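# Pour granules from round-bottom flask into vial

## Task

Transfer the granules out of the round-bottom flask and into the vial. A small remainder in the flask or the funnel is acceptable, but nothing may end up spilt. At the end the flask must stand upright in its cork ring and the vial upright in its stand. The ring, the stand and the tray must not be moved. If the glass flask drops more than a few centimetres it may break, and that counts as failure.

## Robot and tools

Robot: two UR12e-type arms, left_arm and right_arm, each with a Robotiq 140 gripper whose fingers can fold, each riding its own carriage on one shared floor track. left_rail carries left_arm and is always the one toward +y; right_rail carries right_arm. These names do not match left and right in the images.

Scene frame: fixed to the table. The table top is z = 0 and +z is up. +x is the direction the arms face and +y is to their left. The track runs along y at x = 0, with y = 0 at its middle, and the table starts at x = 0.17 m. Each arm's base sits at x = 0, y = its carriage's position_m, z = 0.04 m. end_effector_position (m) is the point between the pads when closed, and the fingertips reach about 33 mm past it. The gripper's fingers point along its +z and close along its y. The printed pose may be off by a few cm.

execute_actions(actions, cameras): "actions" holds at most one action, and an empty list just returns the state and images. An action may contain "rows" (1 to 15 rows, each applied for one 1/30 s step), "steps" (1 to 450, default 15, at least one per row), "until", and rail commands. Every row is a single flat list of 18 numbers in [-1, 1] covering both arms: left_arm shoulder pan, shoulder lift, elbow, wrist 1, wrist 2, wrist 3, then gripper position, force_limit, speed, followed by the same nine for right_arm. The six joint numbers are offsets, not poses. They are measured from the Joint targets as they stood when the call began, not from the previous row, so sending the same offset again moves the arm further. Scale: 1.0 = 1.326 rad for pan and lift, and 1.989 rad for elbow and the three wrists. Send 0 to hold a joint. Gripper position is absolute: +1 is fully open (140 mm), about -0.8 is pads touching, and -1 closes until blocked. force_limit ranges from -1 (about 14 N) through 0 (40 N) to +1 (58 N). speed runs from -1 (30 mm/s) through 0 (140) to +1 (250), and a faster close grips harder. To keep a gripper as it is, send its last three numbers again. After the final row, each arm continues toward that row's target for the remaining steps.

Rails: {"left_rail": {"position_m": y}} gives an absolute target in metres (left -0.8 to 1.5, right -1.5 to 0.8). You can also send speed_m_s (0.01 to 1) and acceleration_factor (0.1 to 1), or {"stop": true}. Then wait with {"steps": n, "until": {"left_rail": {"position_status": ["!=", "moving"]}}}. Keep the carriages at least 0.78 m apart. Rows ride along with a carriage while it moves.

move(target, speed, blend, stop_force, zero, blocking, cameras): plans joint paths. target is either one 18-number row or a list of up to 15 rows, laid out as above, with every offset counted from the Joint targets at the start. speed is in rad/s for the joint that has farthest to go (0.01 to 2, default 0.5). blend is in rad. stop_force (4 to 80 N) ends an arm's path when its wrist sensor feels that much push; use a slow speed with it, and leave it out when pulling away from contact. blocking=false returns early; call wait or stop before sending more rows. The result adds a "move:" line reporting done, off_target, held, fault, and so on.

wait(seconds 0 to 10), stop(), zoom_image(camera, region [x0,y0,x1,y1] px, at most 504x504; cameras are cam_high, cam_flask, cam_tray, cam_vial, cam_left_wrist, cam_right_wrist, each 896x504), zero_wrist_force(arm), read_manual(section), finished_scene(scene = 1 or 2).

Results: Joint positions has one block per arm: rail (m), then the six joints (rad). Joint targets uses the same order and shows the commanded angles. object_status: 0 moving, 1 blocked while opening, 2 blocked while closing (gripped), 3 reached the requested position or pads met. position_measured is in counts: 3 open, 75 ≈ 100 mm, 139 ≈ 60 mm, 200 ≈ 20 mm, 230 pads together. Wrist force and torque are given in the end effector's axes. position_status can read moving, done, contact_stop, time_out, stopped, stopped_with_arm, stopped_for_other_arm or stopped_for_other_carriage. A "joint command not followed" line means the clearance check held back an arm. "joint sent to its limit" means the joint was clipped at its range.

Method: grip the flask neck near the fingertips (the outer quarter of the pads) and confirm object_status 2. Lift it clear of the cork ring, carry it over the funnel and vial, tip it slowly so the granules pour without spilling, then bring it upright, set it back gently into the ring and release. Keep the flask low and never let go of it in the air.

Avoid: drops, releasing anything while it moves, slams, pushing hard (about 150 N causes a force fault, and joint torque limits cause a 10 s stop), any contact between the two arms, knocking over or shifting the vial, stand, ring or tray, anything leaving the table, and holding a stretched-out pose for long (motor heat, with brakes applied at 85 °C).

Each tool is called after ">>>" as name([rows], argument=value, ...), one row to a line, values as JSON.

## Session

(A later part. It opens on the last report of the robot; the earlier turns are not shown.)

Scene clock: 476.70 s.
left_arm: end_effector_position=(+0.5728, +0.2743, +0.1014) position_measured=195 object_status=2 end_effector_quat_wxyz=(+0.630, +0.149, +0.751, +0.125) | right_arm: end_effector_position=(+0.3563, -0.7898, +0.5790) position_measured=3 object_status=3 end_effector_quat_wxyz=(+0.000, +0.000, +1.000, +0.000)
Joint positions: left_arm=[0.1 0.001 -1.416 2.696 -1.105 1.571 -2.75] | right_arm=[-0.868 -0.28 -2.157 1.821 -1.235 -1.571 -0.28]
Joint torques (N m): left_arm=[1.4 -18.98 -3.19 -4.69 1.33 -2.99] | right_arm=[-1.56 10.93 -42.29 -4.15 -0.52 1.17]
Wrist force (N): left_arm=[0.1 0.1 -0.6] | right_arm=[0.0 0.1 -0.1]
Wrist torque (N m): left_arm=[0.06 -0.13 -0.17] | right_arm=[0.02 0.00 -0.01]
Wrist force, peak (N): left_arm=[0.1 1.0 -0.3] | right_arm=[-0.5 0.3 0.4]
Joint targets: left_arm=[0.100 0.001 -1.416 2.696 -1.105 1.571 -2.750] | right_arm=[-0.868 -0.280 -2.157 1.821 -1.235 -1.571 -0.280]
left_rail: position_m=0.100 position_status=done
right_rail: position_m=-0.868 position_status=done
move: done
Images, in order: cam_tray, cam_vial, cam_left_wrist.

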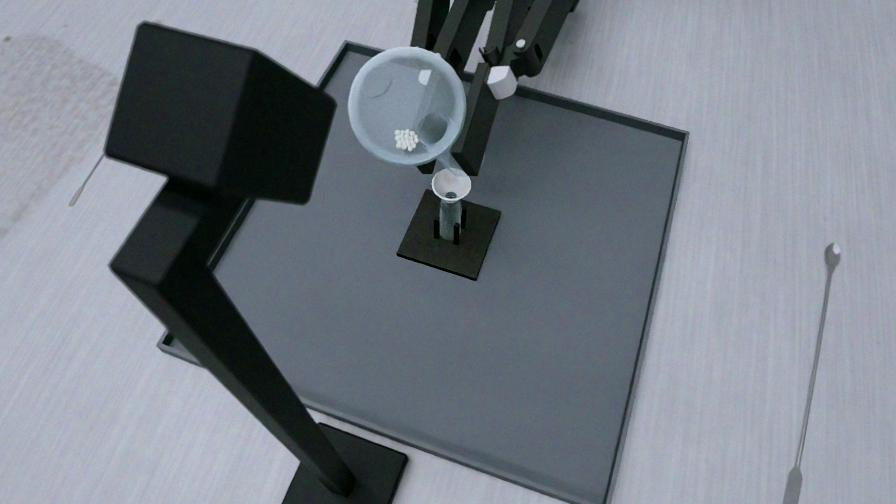

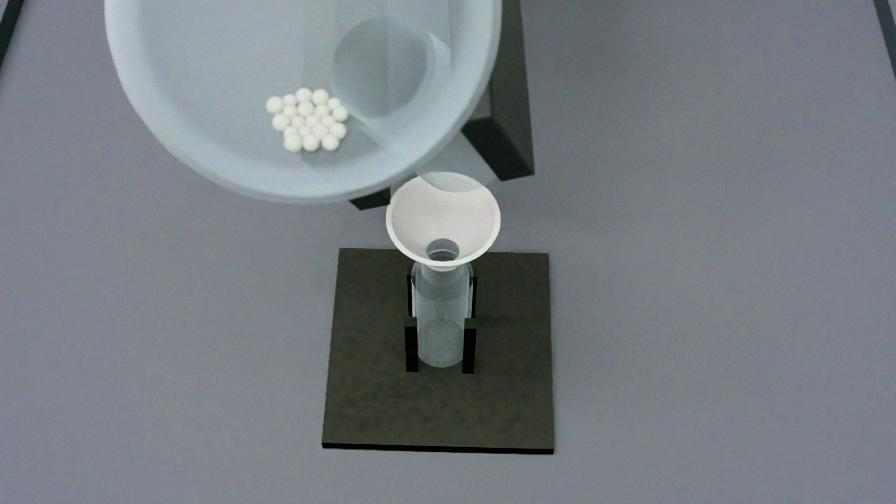

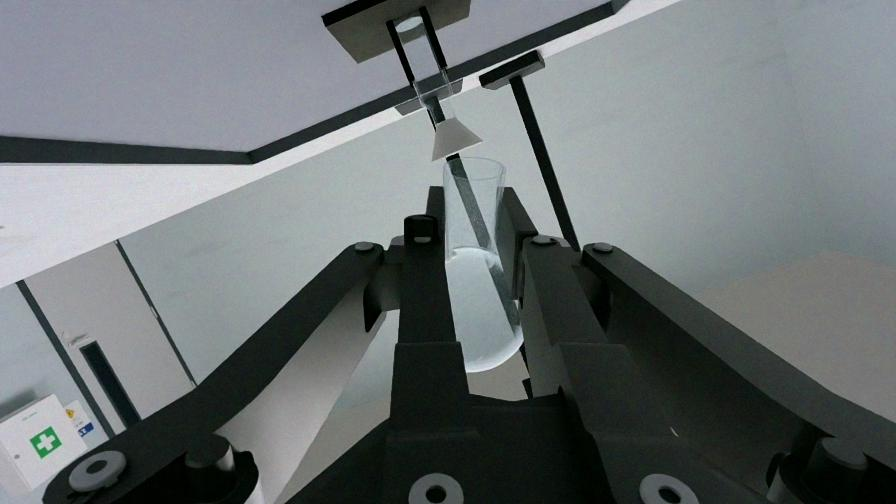

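>>> zoom_image(camera="cam_tray", region=[380, 120, 500, 240])

>>> zoom_image(camera="cam_vial", region=[340, 80, 560, 280])

Scaled by 4.200 from the camera's 896x504 image, which has a finer 1280x720 frame.

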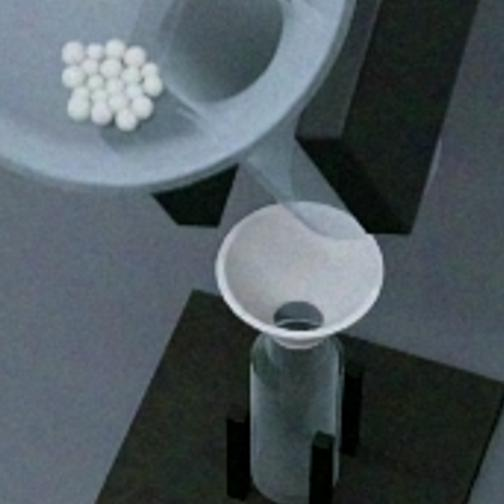

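Scaled by 2.291 from the camera's 896x504 image, which has a finer 1280x720 frame.

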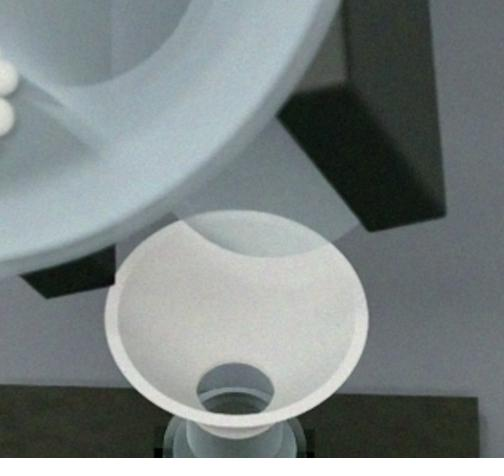

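>>> move(target=[0,0.0094,-0.0092,0.0029,0,0,-1,-0.1,-1,0,0,0,0,0,0,1,1,1], speed=0.04, cameras=["cam_left_wrist","cam_vial","cam_tray"])

>>> zoom_image(camera="cam_tray", region=[380, 120, 500, 240])

>>> zoom_image(camera="cam_vial", region=[340, 80, 560, 280])

>>> zoom_image(camera="cam_left_wrist", region=[340, 60, 560, 260])

Scene clock: 511.43 s.
left_arm: end_effector_position=(+0.5833, +0.2743, +0.1011) position_measured=195 object_status=2 end_effector_quat_wxyz=(+0.631, +0.149, +0.751, +0.125) | right_arm: end_effector_position=(+0.3563, -0.7898, +0.5790) position_measured=3 object_status=3 end_effector_quat_wxyz=(+0.000, +0.000, +1.000, +0.000)
Joint positions: left_arm=[0.1 0.001 -1.404 2.678 -1.1 1.571 -2.75] | right_arm=[-0.868 -0.281 -2.157 1.821 -1.235 -1.571 -0.281]
Joint torques (N m): left_arm=[-8.2 -19.44 -27.65 -0.42 1.37 -1.73] | right_arm=[-3.16 13.29 -43.05 -4.43 -0.53 1.45]
Wrist force (N): left_arm=[-0.1 0.4 -0.1] | right_arm=[-0.2 0.1 0.0]
Wrist torque (N m): left_arm=[0.11 -0.10 -0.18] | right_arm=[0.03 0.05 0.00]
Wrist force, peak (N): left_arm=[-0.2 1.2 -0.6] | right_arm=[-0.2 0.7 -0.1]
Joint targets: left_arm=[0.100 0.001 -1.404 2.678 -1.099 1.571 -2.750] | right_arm=[-0.868 -0.280 -2.157 1.821 -1.235 -1.571 -0.280]
left_rail: position_m=0.100 position_status=done
right_rail: position_m=-0.868 position_status=done
move: done
Images, in order: cam_tray, cam_vial, cam_left_wrist.

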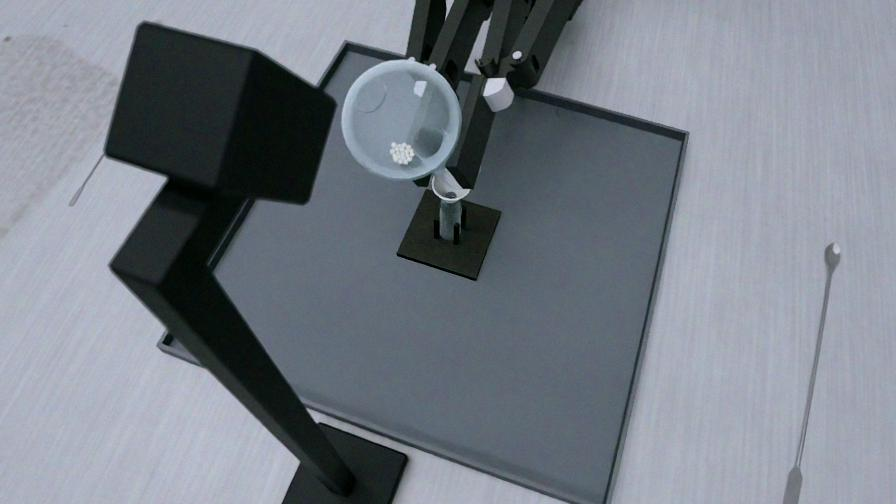

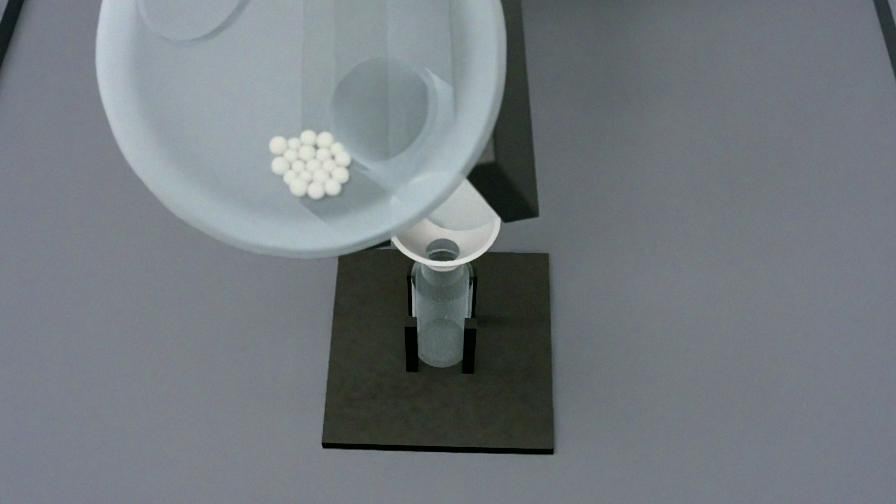

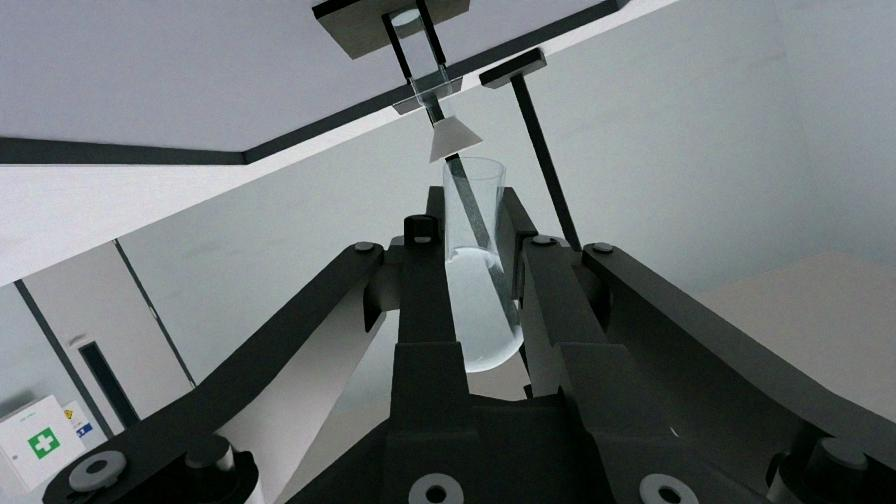

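Scaled by 4.200 from the camera's 896x504 image, which has a finer 1280x720 frame.

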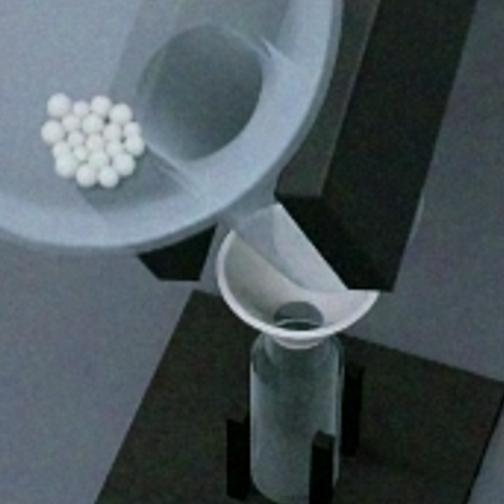

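Scaled by 2.291 from the camera's 896x504 image, which has a finer 1280x720 frame.

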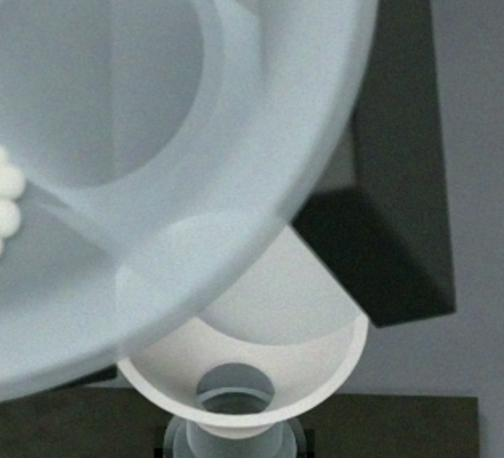

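Scaled by 2.291 from the camera's 896x504 image, which has a finer 1280x720 frame.

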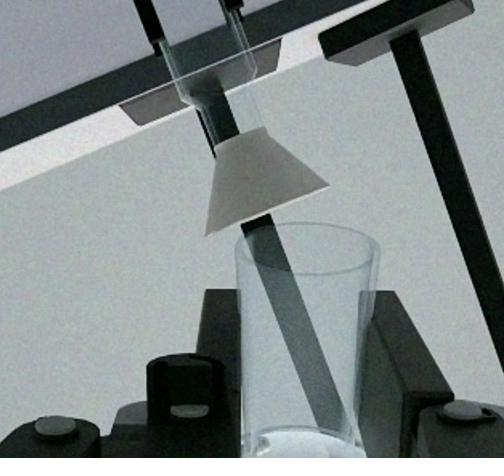

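>>> execute_actions([
  {"left_rail":{"position_m":0.1025,"speed_m_s":0.02,"acceleration_factor":0.1},"steps":60,"until":{"left_rail":{"position_status":["!=","moving"]}}},
], cameras=[])

>>> move(target=[0,0.0024,-0.0026,0.001,0,-0.0654,-1,-0.1,-1,0,0,0,0,0,0,1,1,1], speed=0.04, cameras=["cam_left_wrist","cam_vial","cam_tray"])

>>> zoom_image(camera="cam_vial", region=[340, 80, 560, 280])

Scene clock: 523.07 s.
Wrist force, peak (N): left_arm=[-0.4 0.8 -0.7] | right_arm=[-0.3 -0.1 0.7]
Tool commands: left_gripper/position=-1.0 left_gripper/force_limit=-0.1 left_gripper/speed=-1.0 right_gripper/position=+1.0 right_gripper/force_limit=+1.0 right_gripper/speed=+1.0
left_rail: position_m=0.103 speed_m_s=0.02 position_status=done
right_rail: position_m=-0.868 position_status=done

Scene clock: 526.70 s.
left_arm: end_effector_position=(+0.5865, +0.2768, +0.1011) position_measured=195 object_status=2 end_effector_quat_wxyz=(+0.637, +0.100, +0.760, +0.084) | right_arm: end_effector_position=(+0.3563, -0.7898, +0.5790) position_measured=3 object_status=3 end_effector_quat_wxyz=(+0.000, +0.000, +1.000, +0.000)
Joint positions: left_arm=[0.103 0.001 -1.401 2.673 -1.097 1.571 -2.88] | right_arm=[-0.868 -0.281 -2.157 1.821 -1.235 -1.571 -0.281]
Joint torques (N m): left_arm=[-7.89 -20.86 -26.65 -0.48 1.68 -3.36] | right_arm=[-0.8 9.49 -42.85 -4.45 -1.17 0.94]
Wrist force (N): left_arm=[-0.2 0.4 -0.7] | right_arm=[-0.1 0.1 0.0]
Wrist torque (N m): left_arm=[0.12 -0.08 -0.18] | right_arm=[0.02 0.02 0.00]
Wrist force, peak (N): left_arm=[0.3 0.0 -1.1] | right_arm=[0.0 0.6 0.5]
Joint targets: left_arm=[0.103 0.001 -1.401 2.673 -1.097 1.571 -2.880] | right_arm=[-0.868 -0.280 -2.157 1.821 -1.235 -1.571 -0.280]
left_rail: position_m=0.103 speed_m_s=0.02 position_status=done
right_rail: position_m=-0.868 position_status=done
move: done
Images, in order: cam_tray, cam_vial, cam_left_wrist.

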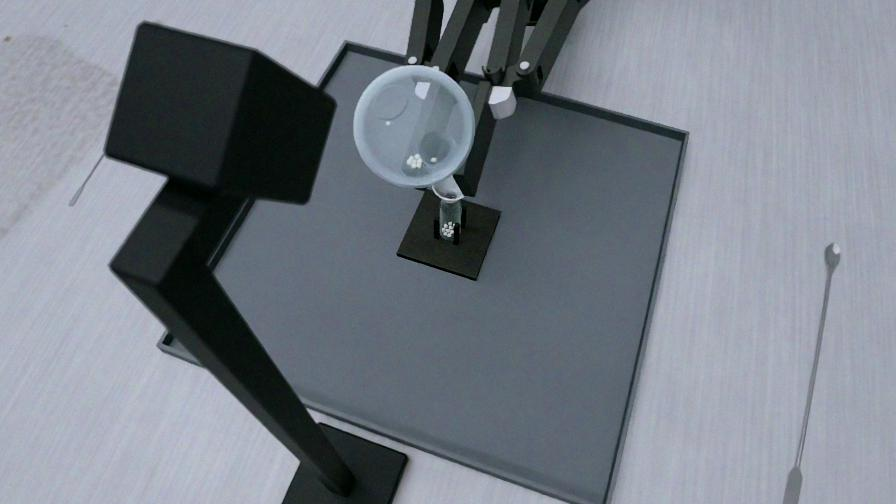

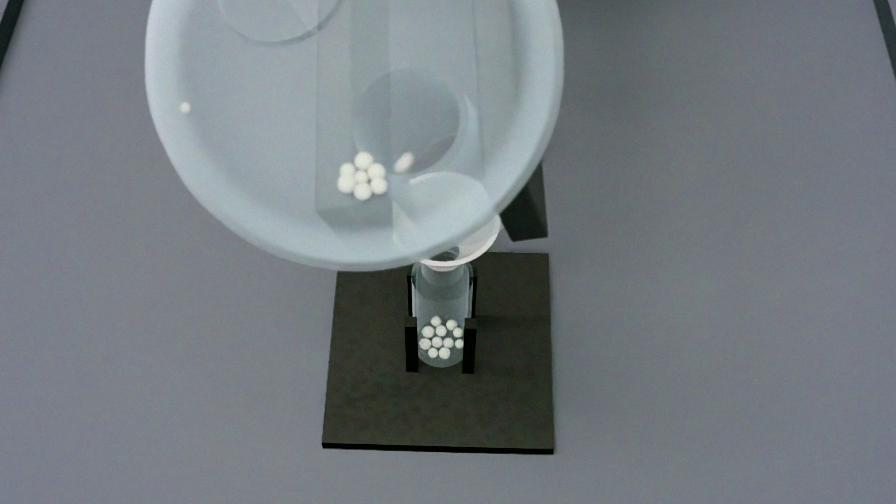

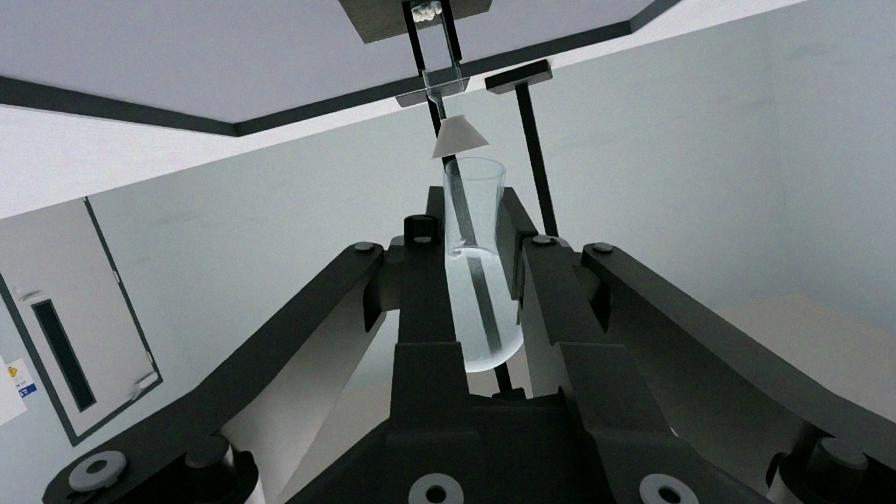

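Scaled by 2.291 from the camera's 896x504 image, which has a finer 1280x720 frame.

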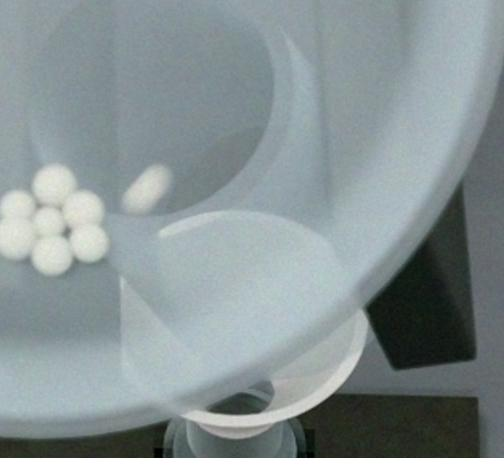

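>>> move(target=[0,0,0,0,0,-0.0603,-1,-0.1,-1,0,0,0,0,0,0,1,1,1], speed=0.04, cameras=["cam_left_wrist","cam_vial","cam_tray"])

>>> zoom_image(camera="cam_vial", region=[100, 0, 560, 360])

>>> zoom_image(camera="cam_tray", region=[340, 50, 500, 250])

Scene clock: 540.37 s.
left_arm: end_effector_position=(+0.5865, +0.2768, +0.1011) position_measured=195 object_status=2 end_effector_quat_wxyz=(+0.641, +0.054, +0.764, +0.045) | right_arm: end_effector_position=(+0.3563, -0.7898, +0.5790) position_measured=3 object_status=3 end_effector_quat_wxyz=(+0.000, +0.000, +1.000, +0.000)
Joint positions: left_arm=[0.103 0.001 -1.401 2.673 -1.097 1.571 -3] | right_arm=[-0.868 -0.281 -2.157 1.821 -1.235 -1.571 -0.28]
Joint torques (N m): left_arm=[-7.33 -22.87 -5.47 -3.88 1.84 -2.43] | right_arm=[-6.21 8.74 -44.36 -4.45 -0.82 1.49]
Wrist force (N): left_arm=[0.5 -0.1 -0.5] | right_arm=[-0.1 0.1 -0.1]
Wrist torque (N m): left_arm=[-0.01 -0.25 -0.19] | right_arm=[0.01 0.03 0.00]
Wrist force, peak (N): left_arm=[0.3 0.8 -0.9] | right_arm=[-0.3 0.1 0.7]
Joint targets: left_arm=[0.103 0.001 -1.401 2.673 -1.097 1.571 -3.000] | right_arm=[-0.868 -0.280 -2.157 1.821 -1.235 -1.571 -0.280]
left_rail: position_m=0.103 speed_m_s=0.02 position_status=done
right_rail: position_m=-0.868 position_status=done
move: done
Images, in order: cam_tray, cam_vial, cam_left_wrist.

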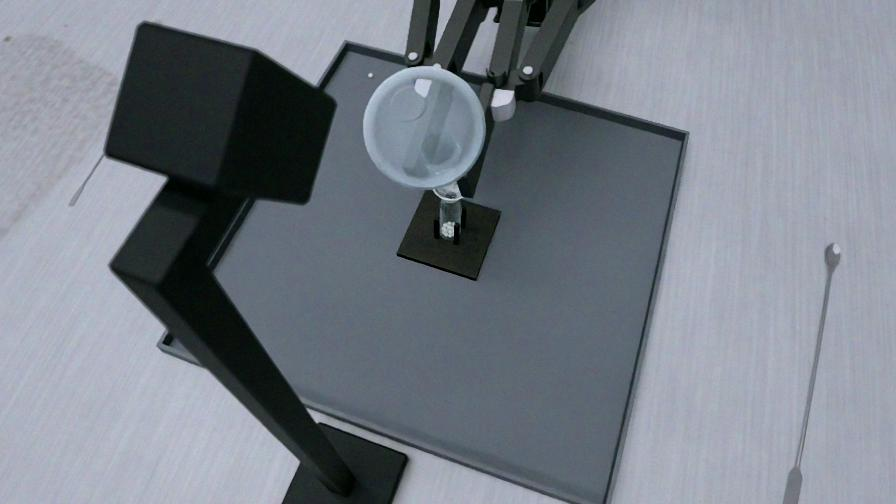

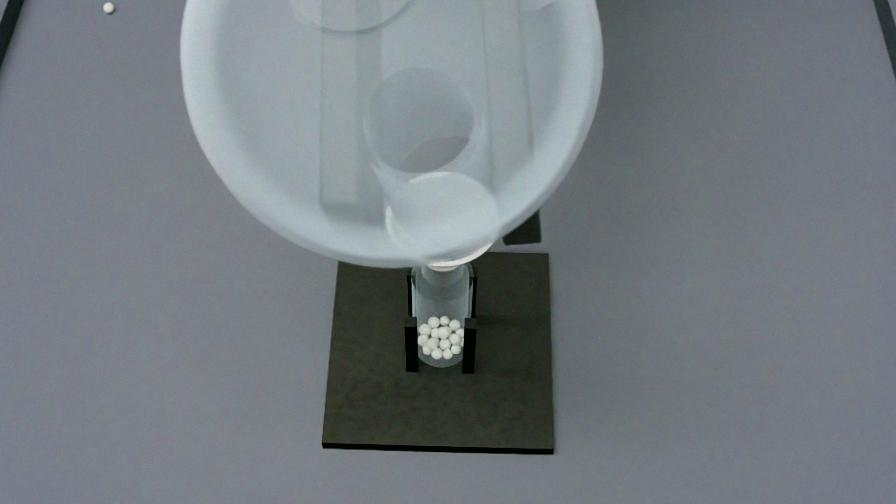

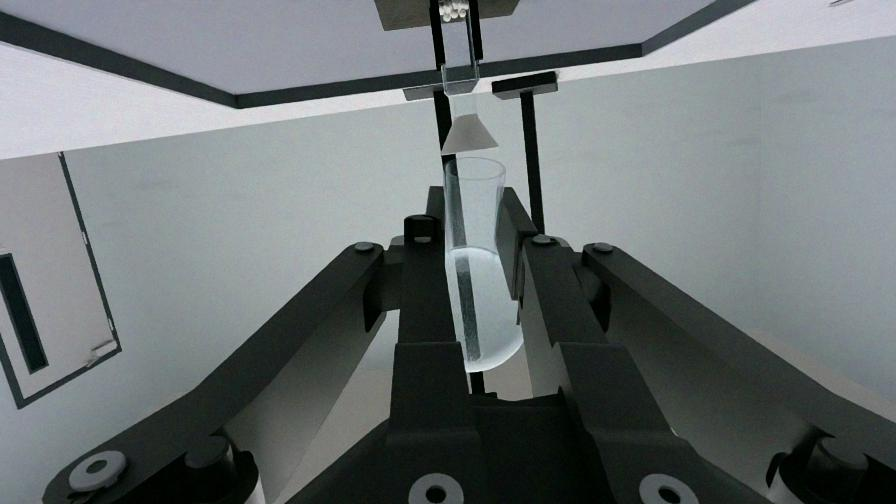

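Scaled by 1.096 from the camera's 896x504 image, which has a finer 1280x720 frame.

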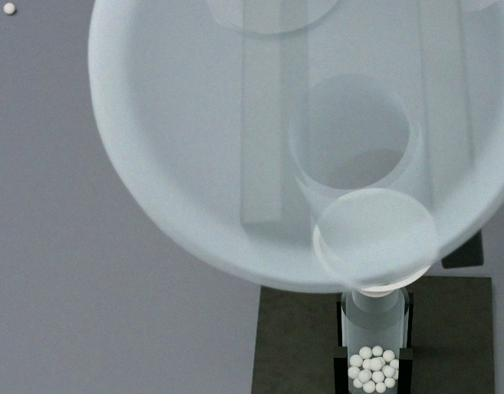

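Scaled by 2.520 from the camera's 896x504 image, which has a finer 1280x720 frame.

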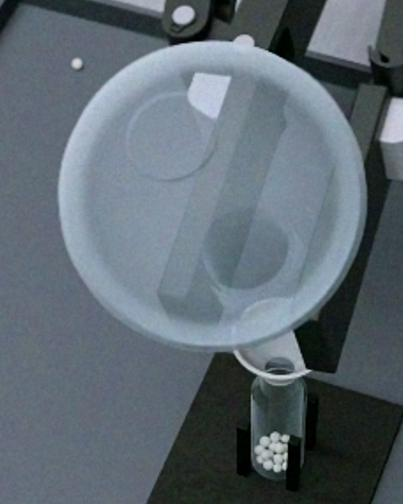

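>>> move([
  [0,-0.2557,-0.0231,0.1931,0,0.0,-1,-0.1,-1,0,0,0,0,0,0,1,1,1],
  [0,-0.2557,-0.0231,0.1931,0,0.95,-1,-0.1,-1,0,0,0,0,0,0,1,1,1],
], speed=[0.3,0.7], blend=0.05, cameras=["cam_vial","cam_tray"])

>>> zoom_image(camera="cam_vial", region=[300, 150, 580, 470])

Scene clock: 553.03 s.
left_arm: end_effector_position=(+0.5728, +0.2768, +0.2047) position_measured=195 object_status=2 end_effector_quat_wxyz=(+0.339, +0.650, +0.404, +0.546) | right_arm: end_effector_position=(+0.3563, -0.7898, +0.5790) position_measured=3 object_status=3 end_effector_quat_wxyz=(+0.000, +0.000, +1.000, +0.000)
Joint positions: left_arm=[0.103 0.001 -1.74 2.627 -0.713 1.571 -1.112] | right_arm=[-0.868 -0.28 -2.157 1.821 -1.235 -1.571 -0.28]
Joint torques (N m): left_arm=[-7.61 -29.07 -36.42 -1.54 1.74 4.71] | right_arm=[-1.49 13.48 -44.87 -4.79 -0.94 1.31]
Wrist force (N): left_arm=[-0.8 0.0 0.4] | right_arm=[-0.3 0.0 0.0]
Wrist torque (N m): left_arm=[0.30 0.15 -0.10] | right_arm=[0.00 0.06 0.00]
Wrist force, peak (N): left_arm=[1.1 0.2 -1.1] | right_arm=[-0.6 0.1 0.3]
Joint targets: left_arm=[0.103 0.001 -1.740 2.627 -0.713 1.571 -1.111] | right_arm=[-0.868 -0.280 -2.157 1.821 -1.235 -1.571 -0.280]
left_rail: position_m=0.103 speed_m_s=0.02 position_status=done
right_rail: position_m=-0.868 position_status=done
move: done
Images, in order: cam_tray, cam_vial.

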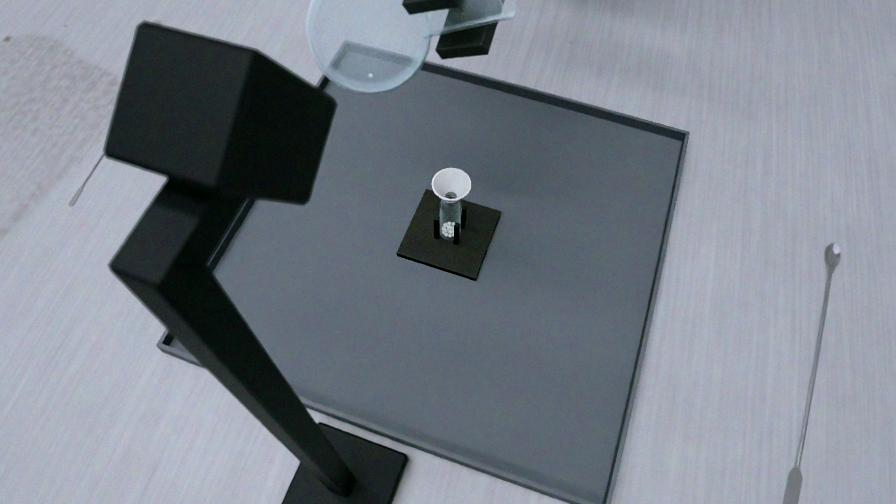

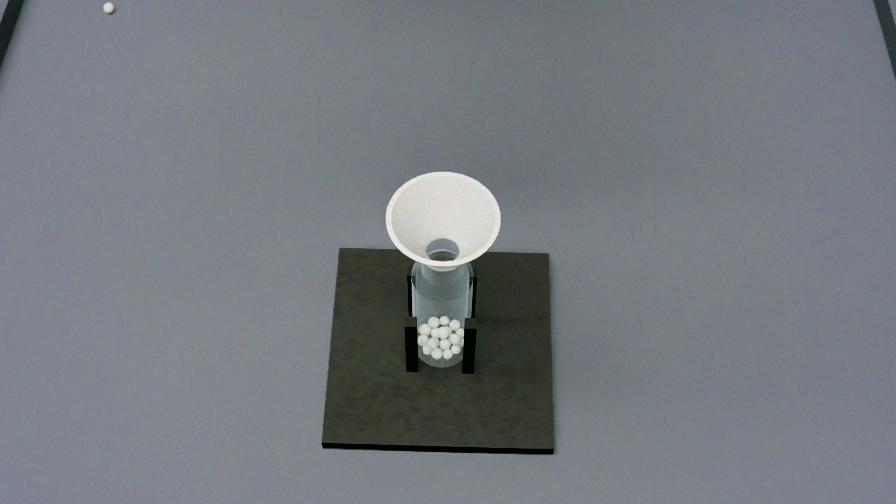

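Scaled by 1.575 from the camera's 896x504 image, which has a finer 1280x720 frame.

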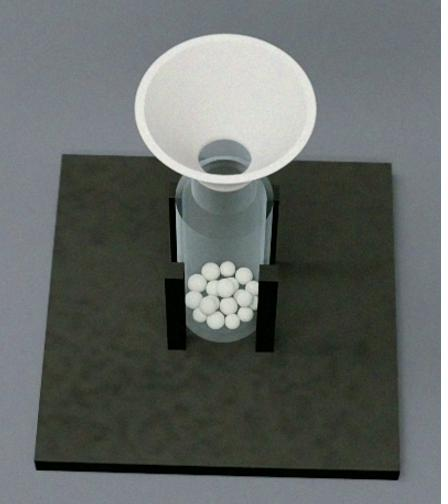

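>>> move(target=[0,0.0165,-0.0676,0.0569,0,0.5587,-1,-0.1,-1,0,0,0,0,0,0,1,1,1], speed=0.8, cameras=[])

>>> execute_actions([
  {"left_rail":{"position_m":0.804,"speed_m_s":0.8,"acceleration_factor":1},"steps":200,"until":{"left_rail":{"position_status":["!=","moving"]}}},
], cameras=["cam_left_wrist","cam_flask"])

>>> zoom_image(camera="cam_left_wrist", region=[340, 100, 600, 360])

Scene clock: 561.20 s.
Wrist force, peak (N): left_arm=[-2.2 -0.4 1.2] | right_arm=[-0.4 0.3 0.5]
left_rail: position_m=0.103 speed_m_s=0.02 position_status=done
right_rail: position_m=-0.868 position_status=done
move: done

Scene clock: 563.40 s.
left_arm: end_effector_position=(+0.6334, +0.9782, +0.2500) position_measured=195 object_status=2 end_effector_quat_wxyz=(+0.000, +0.766, +0.000, +0.643) end_effector_velocity=(+0.000, +0.001, +0.000) end_effector_angular_velocity=(+0.000, +0.000, -0.001) | right_arm: end_effector_position=(+0.3563, -0.7898, +0.5790) position_measured=3 object_status=3 end_effector_quat_wxyz=(+0.000, +0.000, +1.000, +0.000)
Joint positions: left_arm=[0.804 0.001 -1.718 2.492 -0.6 1.571 0] | right_arm=[-0.868 -0.28 -2.157 1.821 -1.235 -1.571 -0.281]
Joint velocities: left_arm=[0.002 -0.001 0 0 0 0 0] | right_arm=[within noise]
Joint torques (N m): left_arm=[-6.99 -11.55 -40.58 -1.85 1.97 3.28] | right_arm=[-6.11 11.34 -44.11 -4.61 -1.02 1.11]
Wrist force (N): left_arm=[-2.1 -0.2 0.6] | right_arm=[-0.1 0.0 -0.1]
Wrist torque (N m): left_arm=[0.18 0.27 -0.11] | right_arm=[0.00 0.03 0.00]
Wrist force, peak (N): left_arm=[-2.2 -2.7 0.5] | right_arm=[-0.5 0.4 0.2]
Joint targets: left_arm=[0.804 0.001 -1.718 2.492 -0.600 1.571 0.000] | right_arm=[-0.868 -0.280 -2.157 1.821 -1.235 -1.571 -0.280]
Tool commands: left_gripper/position=-1.0 left_gripper/force_limit=-0.1 left_gripper/speed=-1.0 right_gripper/position=+1.0 right_gripper/force_limit=+1.0 right_gripper/speed=+1.0
left_rail: position_m=0.804 speed_m_s=0.80 position_status=done
right_rail: position_m=-0.868 position_status=done
Images, in order: cam_flask, cam_left_wrist.

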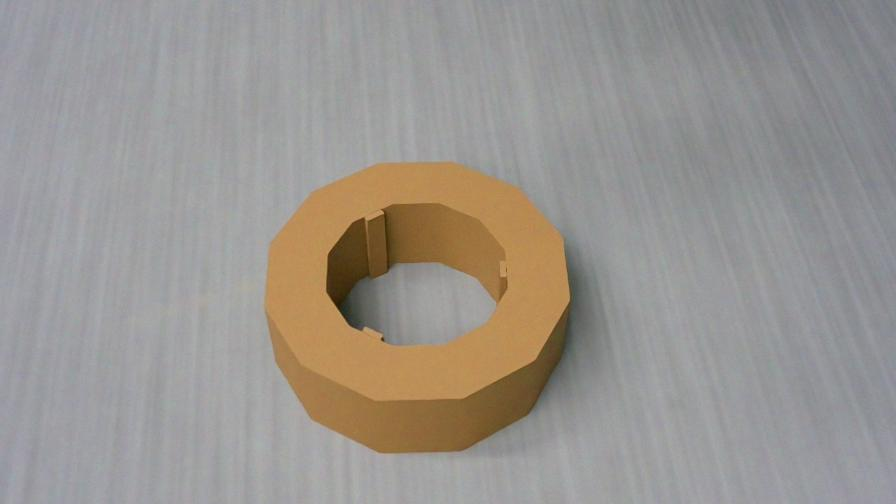

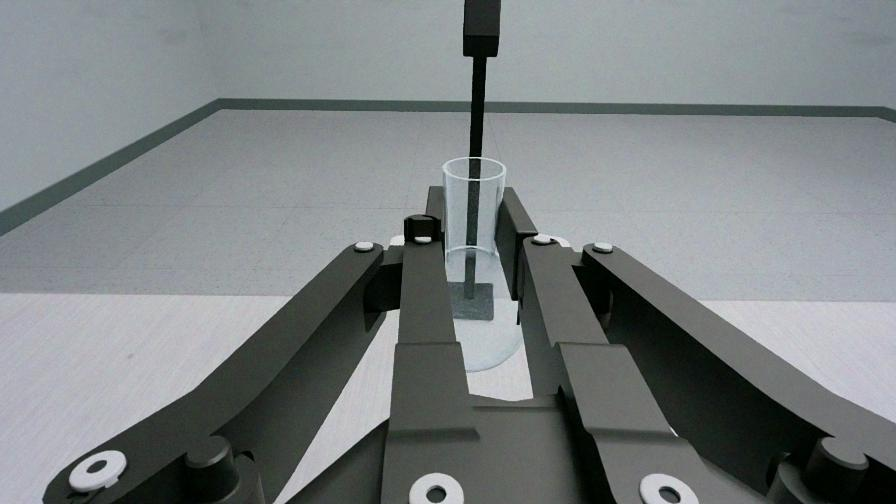

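Scaled by 1.938 from the camera's 896x504 image, which has a finer 1280x720 frame.

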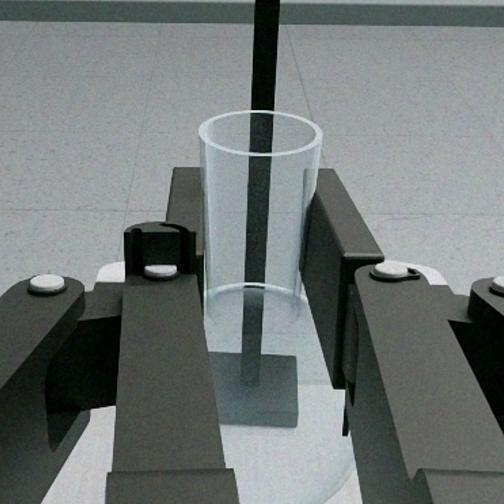

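>>> move([
  [-0.0015,0.2029,0.0432,-0.1783,0,0,-1,-0.1,-1,0,0,0,0,0,0,1,1,1],
  [-0.0015,0.2722,0.0498,-0.2308,0,0,-1,-0.1,-1,0,0,0,0,0,0,1,1,1],
], speed=[0.3,0.06], blend=0.01, cameras=["cam_left_wrist","cam_flask"])

Scene clock: 574.23 s.
left_arm: end_effector_position=(+0.6335, +0.9771, +0.1027) position_measured=195 object_status=2 end_effector_quat_wxyz=(+0.001, +0.766, -0.001, +0.643) | right_arm: end_effector_position=(+0.3563, -0.7898, +0.5790) position_measured=3 object_status=3 end_effector_quat_wxyz=(+0.000, +0.000, +1.000, +0.000)
Joint positions: left_arm=[0.804 -0.001 -1.357 2.591 -1.059 1.571 0] | right_arm=[-0.868 -0.281 -2.157 1.821 -1.235 -1.571 -0.28]
Joint torques (N m): left_arm=[-11.35 -21.84 -3.28 -4.51 1.93 2.94] | right_arm=[-4.51 12.78 -44.07 -4.29 -0.44 1.04]
Wrist force (N): left_arm=[-0.2 -0.7 0.0] | right_arm=[-0.2 0.1 0.0]
Wrist torque (N m): left_arm=[0.09 0.40 -0.12] | right_arm=[0.03 0.03 0.00]
Wrist force, peak (N): left_arm=[-3.0 0.1 0.8] | right_arm=[-0.3 0.5 0.3]
Joint targets: left_arm=[0.804 -0.001 -1.357 2.591 -1.059 1.571 0.000] | right_arm=[-0.868 -0.280 -2.157 1.821 -1.235 -1.571 -0.280]
left_rail: position_m=0.804 speed_m_s=0.80 position_status=done
right_rail: position_m=-0.868 position_status=done
move: done
Images, in order: cam_flask, cam_left_wrist.

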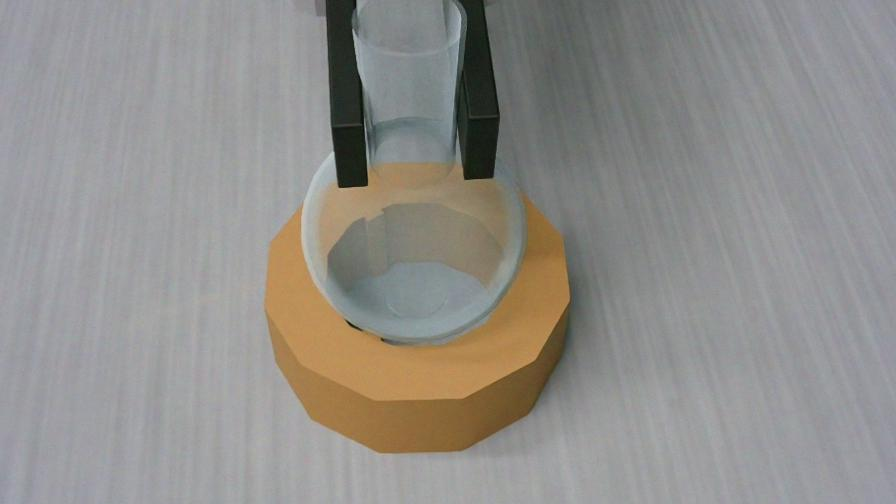

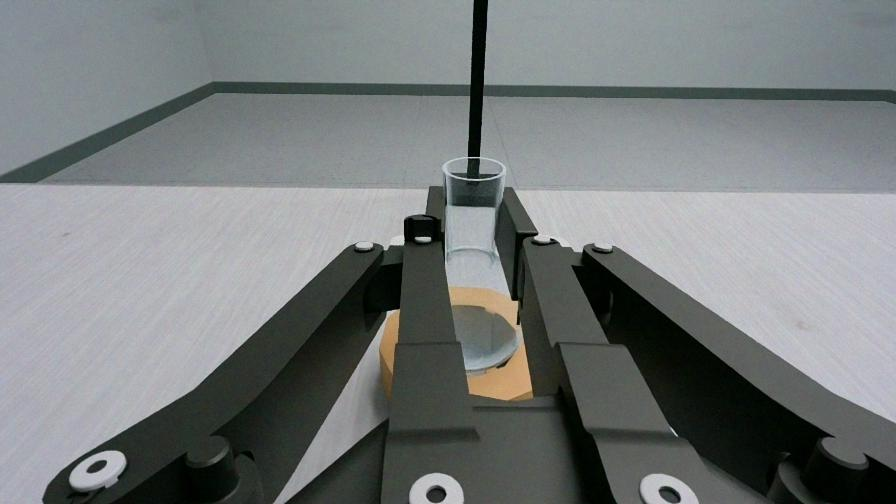

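>>> execute_actions([
  {"rows":[[0,0,0,0,0,0,0.1,-0.1,-1,0,0,0,0,0,0,1,1,1]],"steps":70},
], cameras=["cam_flask","cam_left_wrist"])

Scene clock: 579.87 s.
left_arm: end_effector_position=(+0.6335, +0.9771, +0.1025) position_measured=117 object_status=3 end_effector_quat_wxyz=(+0.001, +0.766, -0.001, +0.643) | right_arm: end_effector_position=(+0.3563, -0.7898, +0.5790) position_measured=3 object_status=3 end_effector_quat_wxyz=(+0.000, +0.000, +1.000, +0.000)
Joint positions: left_arm=[0.804 -0.001 -1.357 2.591 -1.059 1.571 0] | right_arm=[-0.868 -0.28 -2.157 1.821 -1.235 -1.571 -0.281]
Joint torques (N m): left_arm=[-9.23 -36.14 -16.15 -1.75 2.17 3.13] | right_arm=[-4.63 10.43 -43.42 -4.57 -0.86 1.55]
Wrist force (N): left_arm=[-2.2 -0.7 0.8] | right_arm=[0.0 -0.2 -0.4]
Wrist torque (N m): left_arm=[0.05 0.43 -0.09] | right_arm=[-0.03 0.00 0.00]
Wrist force, peak (N): left_arm=[-2.4 -0.3 0.9] | right_arm=[-0.7 0.3 -0.2]
Joint targets: left_arm=[0.804 -0.001 -1.357 2.591 -1.059 1.571 0.000] | right_arm=[-0.868 -0.280 -2.157 1.821 -1.235 -1.571 -0.280]
left_rail: position_m=0.804 speed_m_s=0.80 position_status=done
right_rail: position_m=-0.868 position_status=done
Images, in order: cam_flask, cam_left_wrist.

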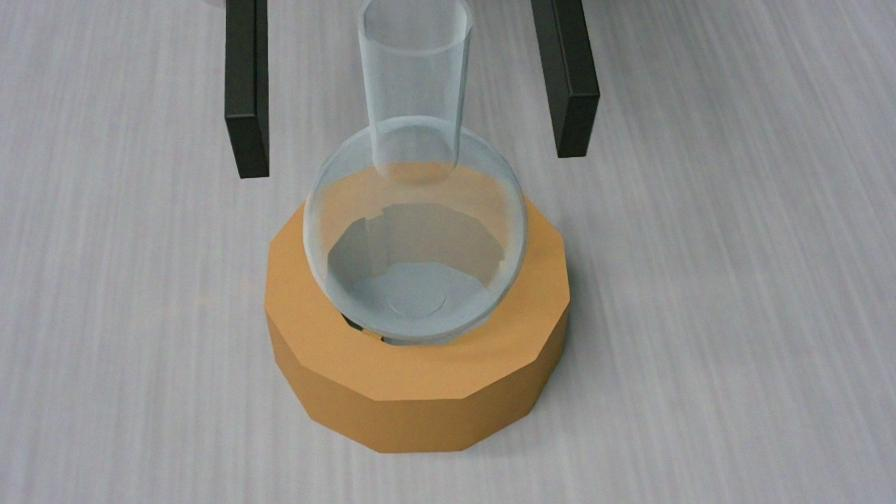

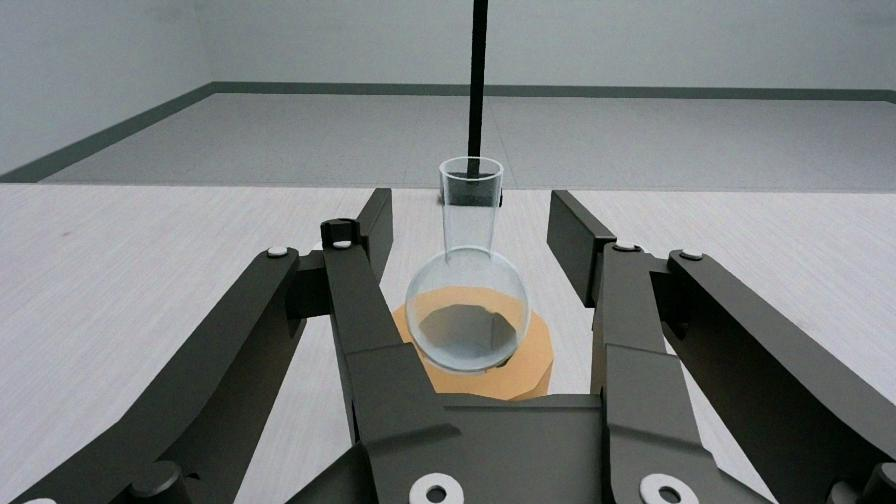

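>>> move([
  [0,-0.0775,0.0806,-0.0293,0,0,0.1,-0.1,-1,0,0,0,0,0,0,1,1,1],
  [0,-0.2888,0.0181,0.174,0,0,0.1,-0.1,-1,0,0,0,0,0,0,1,1,1],
], speed=[0.15,0.6], blend=0.02, cameras=["cam_flask"])

>>> execute_actions([
  {"left_rail":{"position_m":0.02},"steps":200,"until":{"left_rail":{"position_status":["!=","moving"]}}},
], cameras=[])

>>> move(target=[0,0.2499,-0.3997,0.9355,0,0,-0.3,-0.1,-0.5,0,0,0,0,0,0,1,1,1], speed=0.7, cameras=["cam_left_wrist","cam_tray","cam_vial","cam_high"])

Scene clock: 603.63 s.
Wrist force, peak (N): left_arm=[-2.8 -0.3 -0.1] | right_arm=[-0.5 0.4 0.4]
left_rail: position_m=0.804 speed_m_s=0.80 position_status=done
right_rail: position_m=-0.868 position_status=done
move: done
Images, in order: cam_flask.

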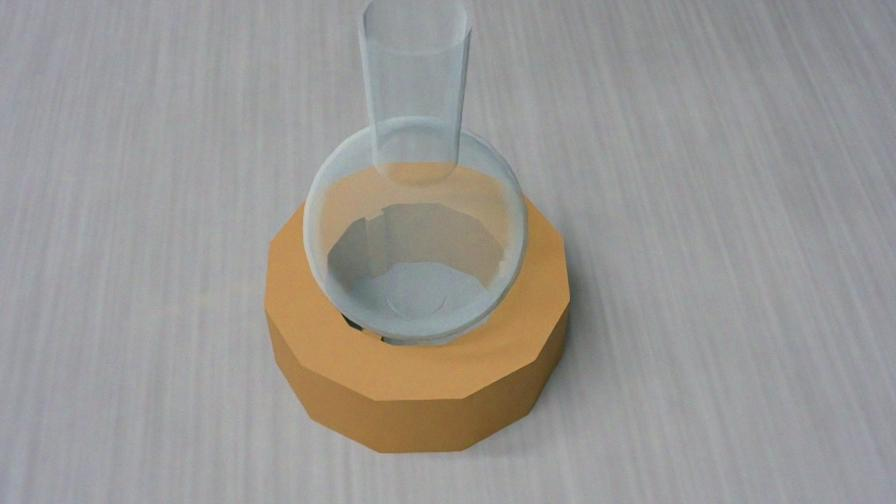

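Scene clock: 605.97 s.
Wrist force, peak (N): left_arm=[-1.6 -2.4 0.9] | right_arm=[-0.4 0.5 0.0]
Tool commands: left_gripper/position=+0.1 left_gripper/force_limit=-0.1 left_gripper/speed=-1.0 right_gripper/position=+1.0 right_gripper/force_limit=+1.0 right_gripper/speed=+1.0
left_rail: position_m=0.020 speed_m_s=0.80 position_status=done
right_rail: position_m=-0.868 position_status=done

Scene clock: 609.43 s.
left_arm: end_effector_position=(+0.5004, +0.1933, +0.2496) position_measured=167 object_status=3 end_effector_quat_wxyz=(+0.000, +1.000, -0.001, +0.000) | right_arm: end_effector_position=(+0.3563, -0.7898, +0.5790) position_measured=3 object_status=3 end_effector_quat_wxyz=(+0.000, +0.000, +1.000, +0.000)
Joint positions: left_arm=[0.02 -0.001 -1.408 1.833 1.147 1.571 0] | right_arm=[-0.868 -0.281 -2.157 1.821 -1.235 -1.571 -0.281]
Joint torques (N m): left_arm=[-4.55 -45.3 -48.69 6.24 2.12 2.94] | right_arm=[-3.24 11.77 -43.96 -4.63 -0.76 1.47]
Wrist force (N): left_arm=[-1.0 0.7 0.0] | right_arm=[0.0 0.1 -0.1]
Wrist torque (N m): left_arm=[0.11 0.20 -0.01] | right_arm=[0.03 -0.01 0.00]
Wrist force, peak (N): left_arm=[-1.6 -0.2 1.1] | right_arm=[-0.2 0.7 0.0]
Joint targets: left_arm=[0.020 -0.001 -1.408 1.832 1.147 1.571 0.000] | right_arm=[-0.868 -0.280 -2.157 1.821 -1.235 -1.571 -0.280]
left_rail: position_m=0.020 speed_m_s=0.80 position_status=done
right_rail: position_m=-0.868 position_status=done
move: done
Images, in order: cam_high, cam_tray, cam_vial, cam_left_wrist.

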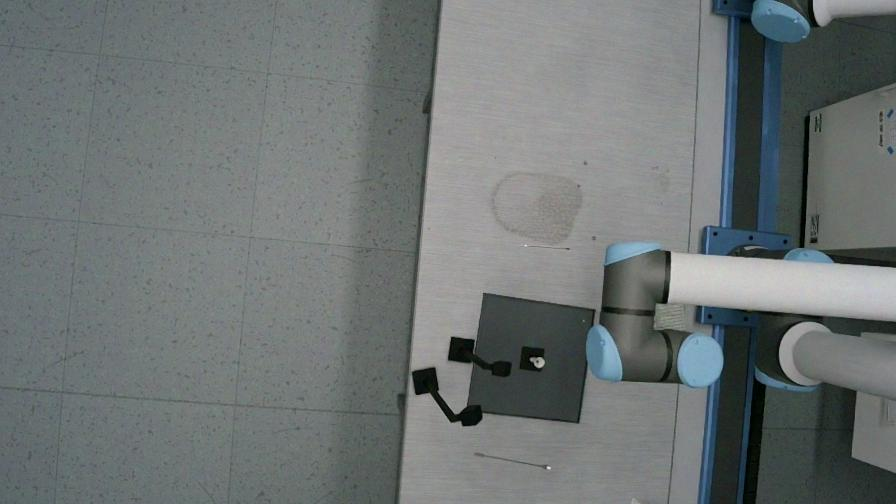

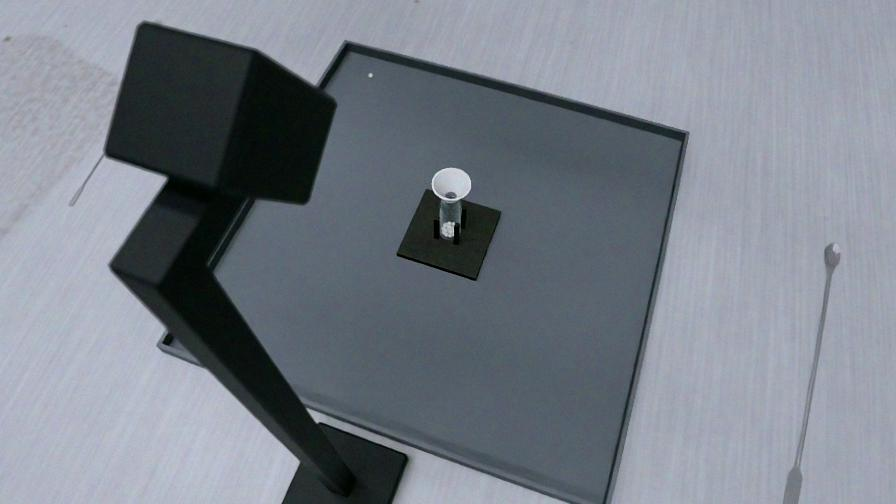

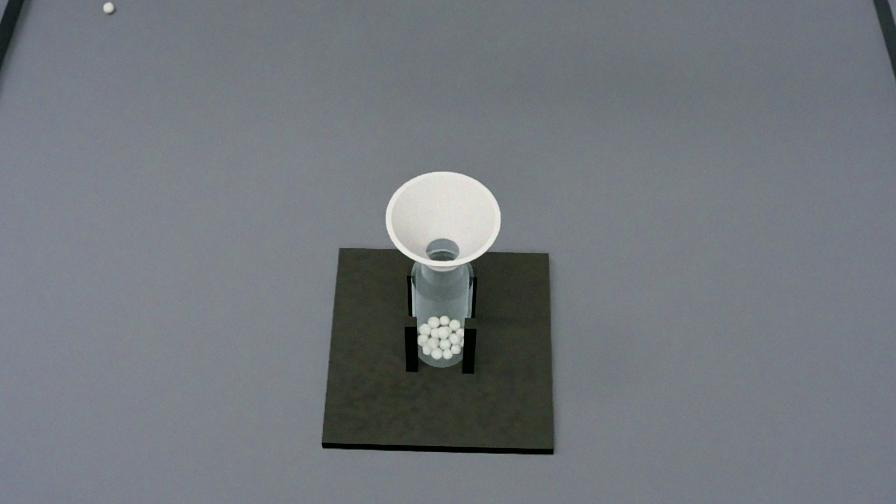

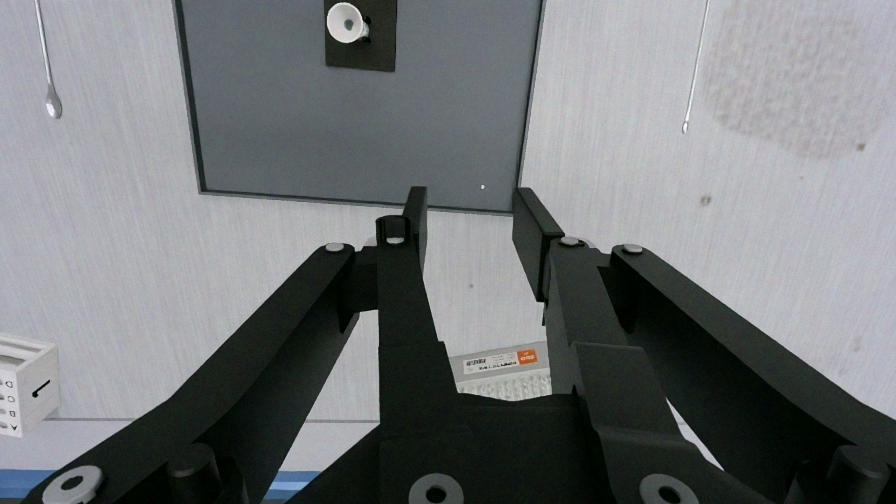

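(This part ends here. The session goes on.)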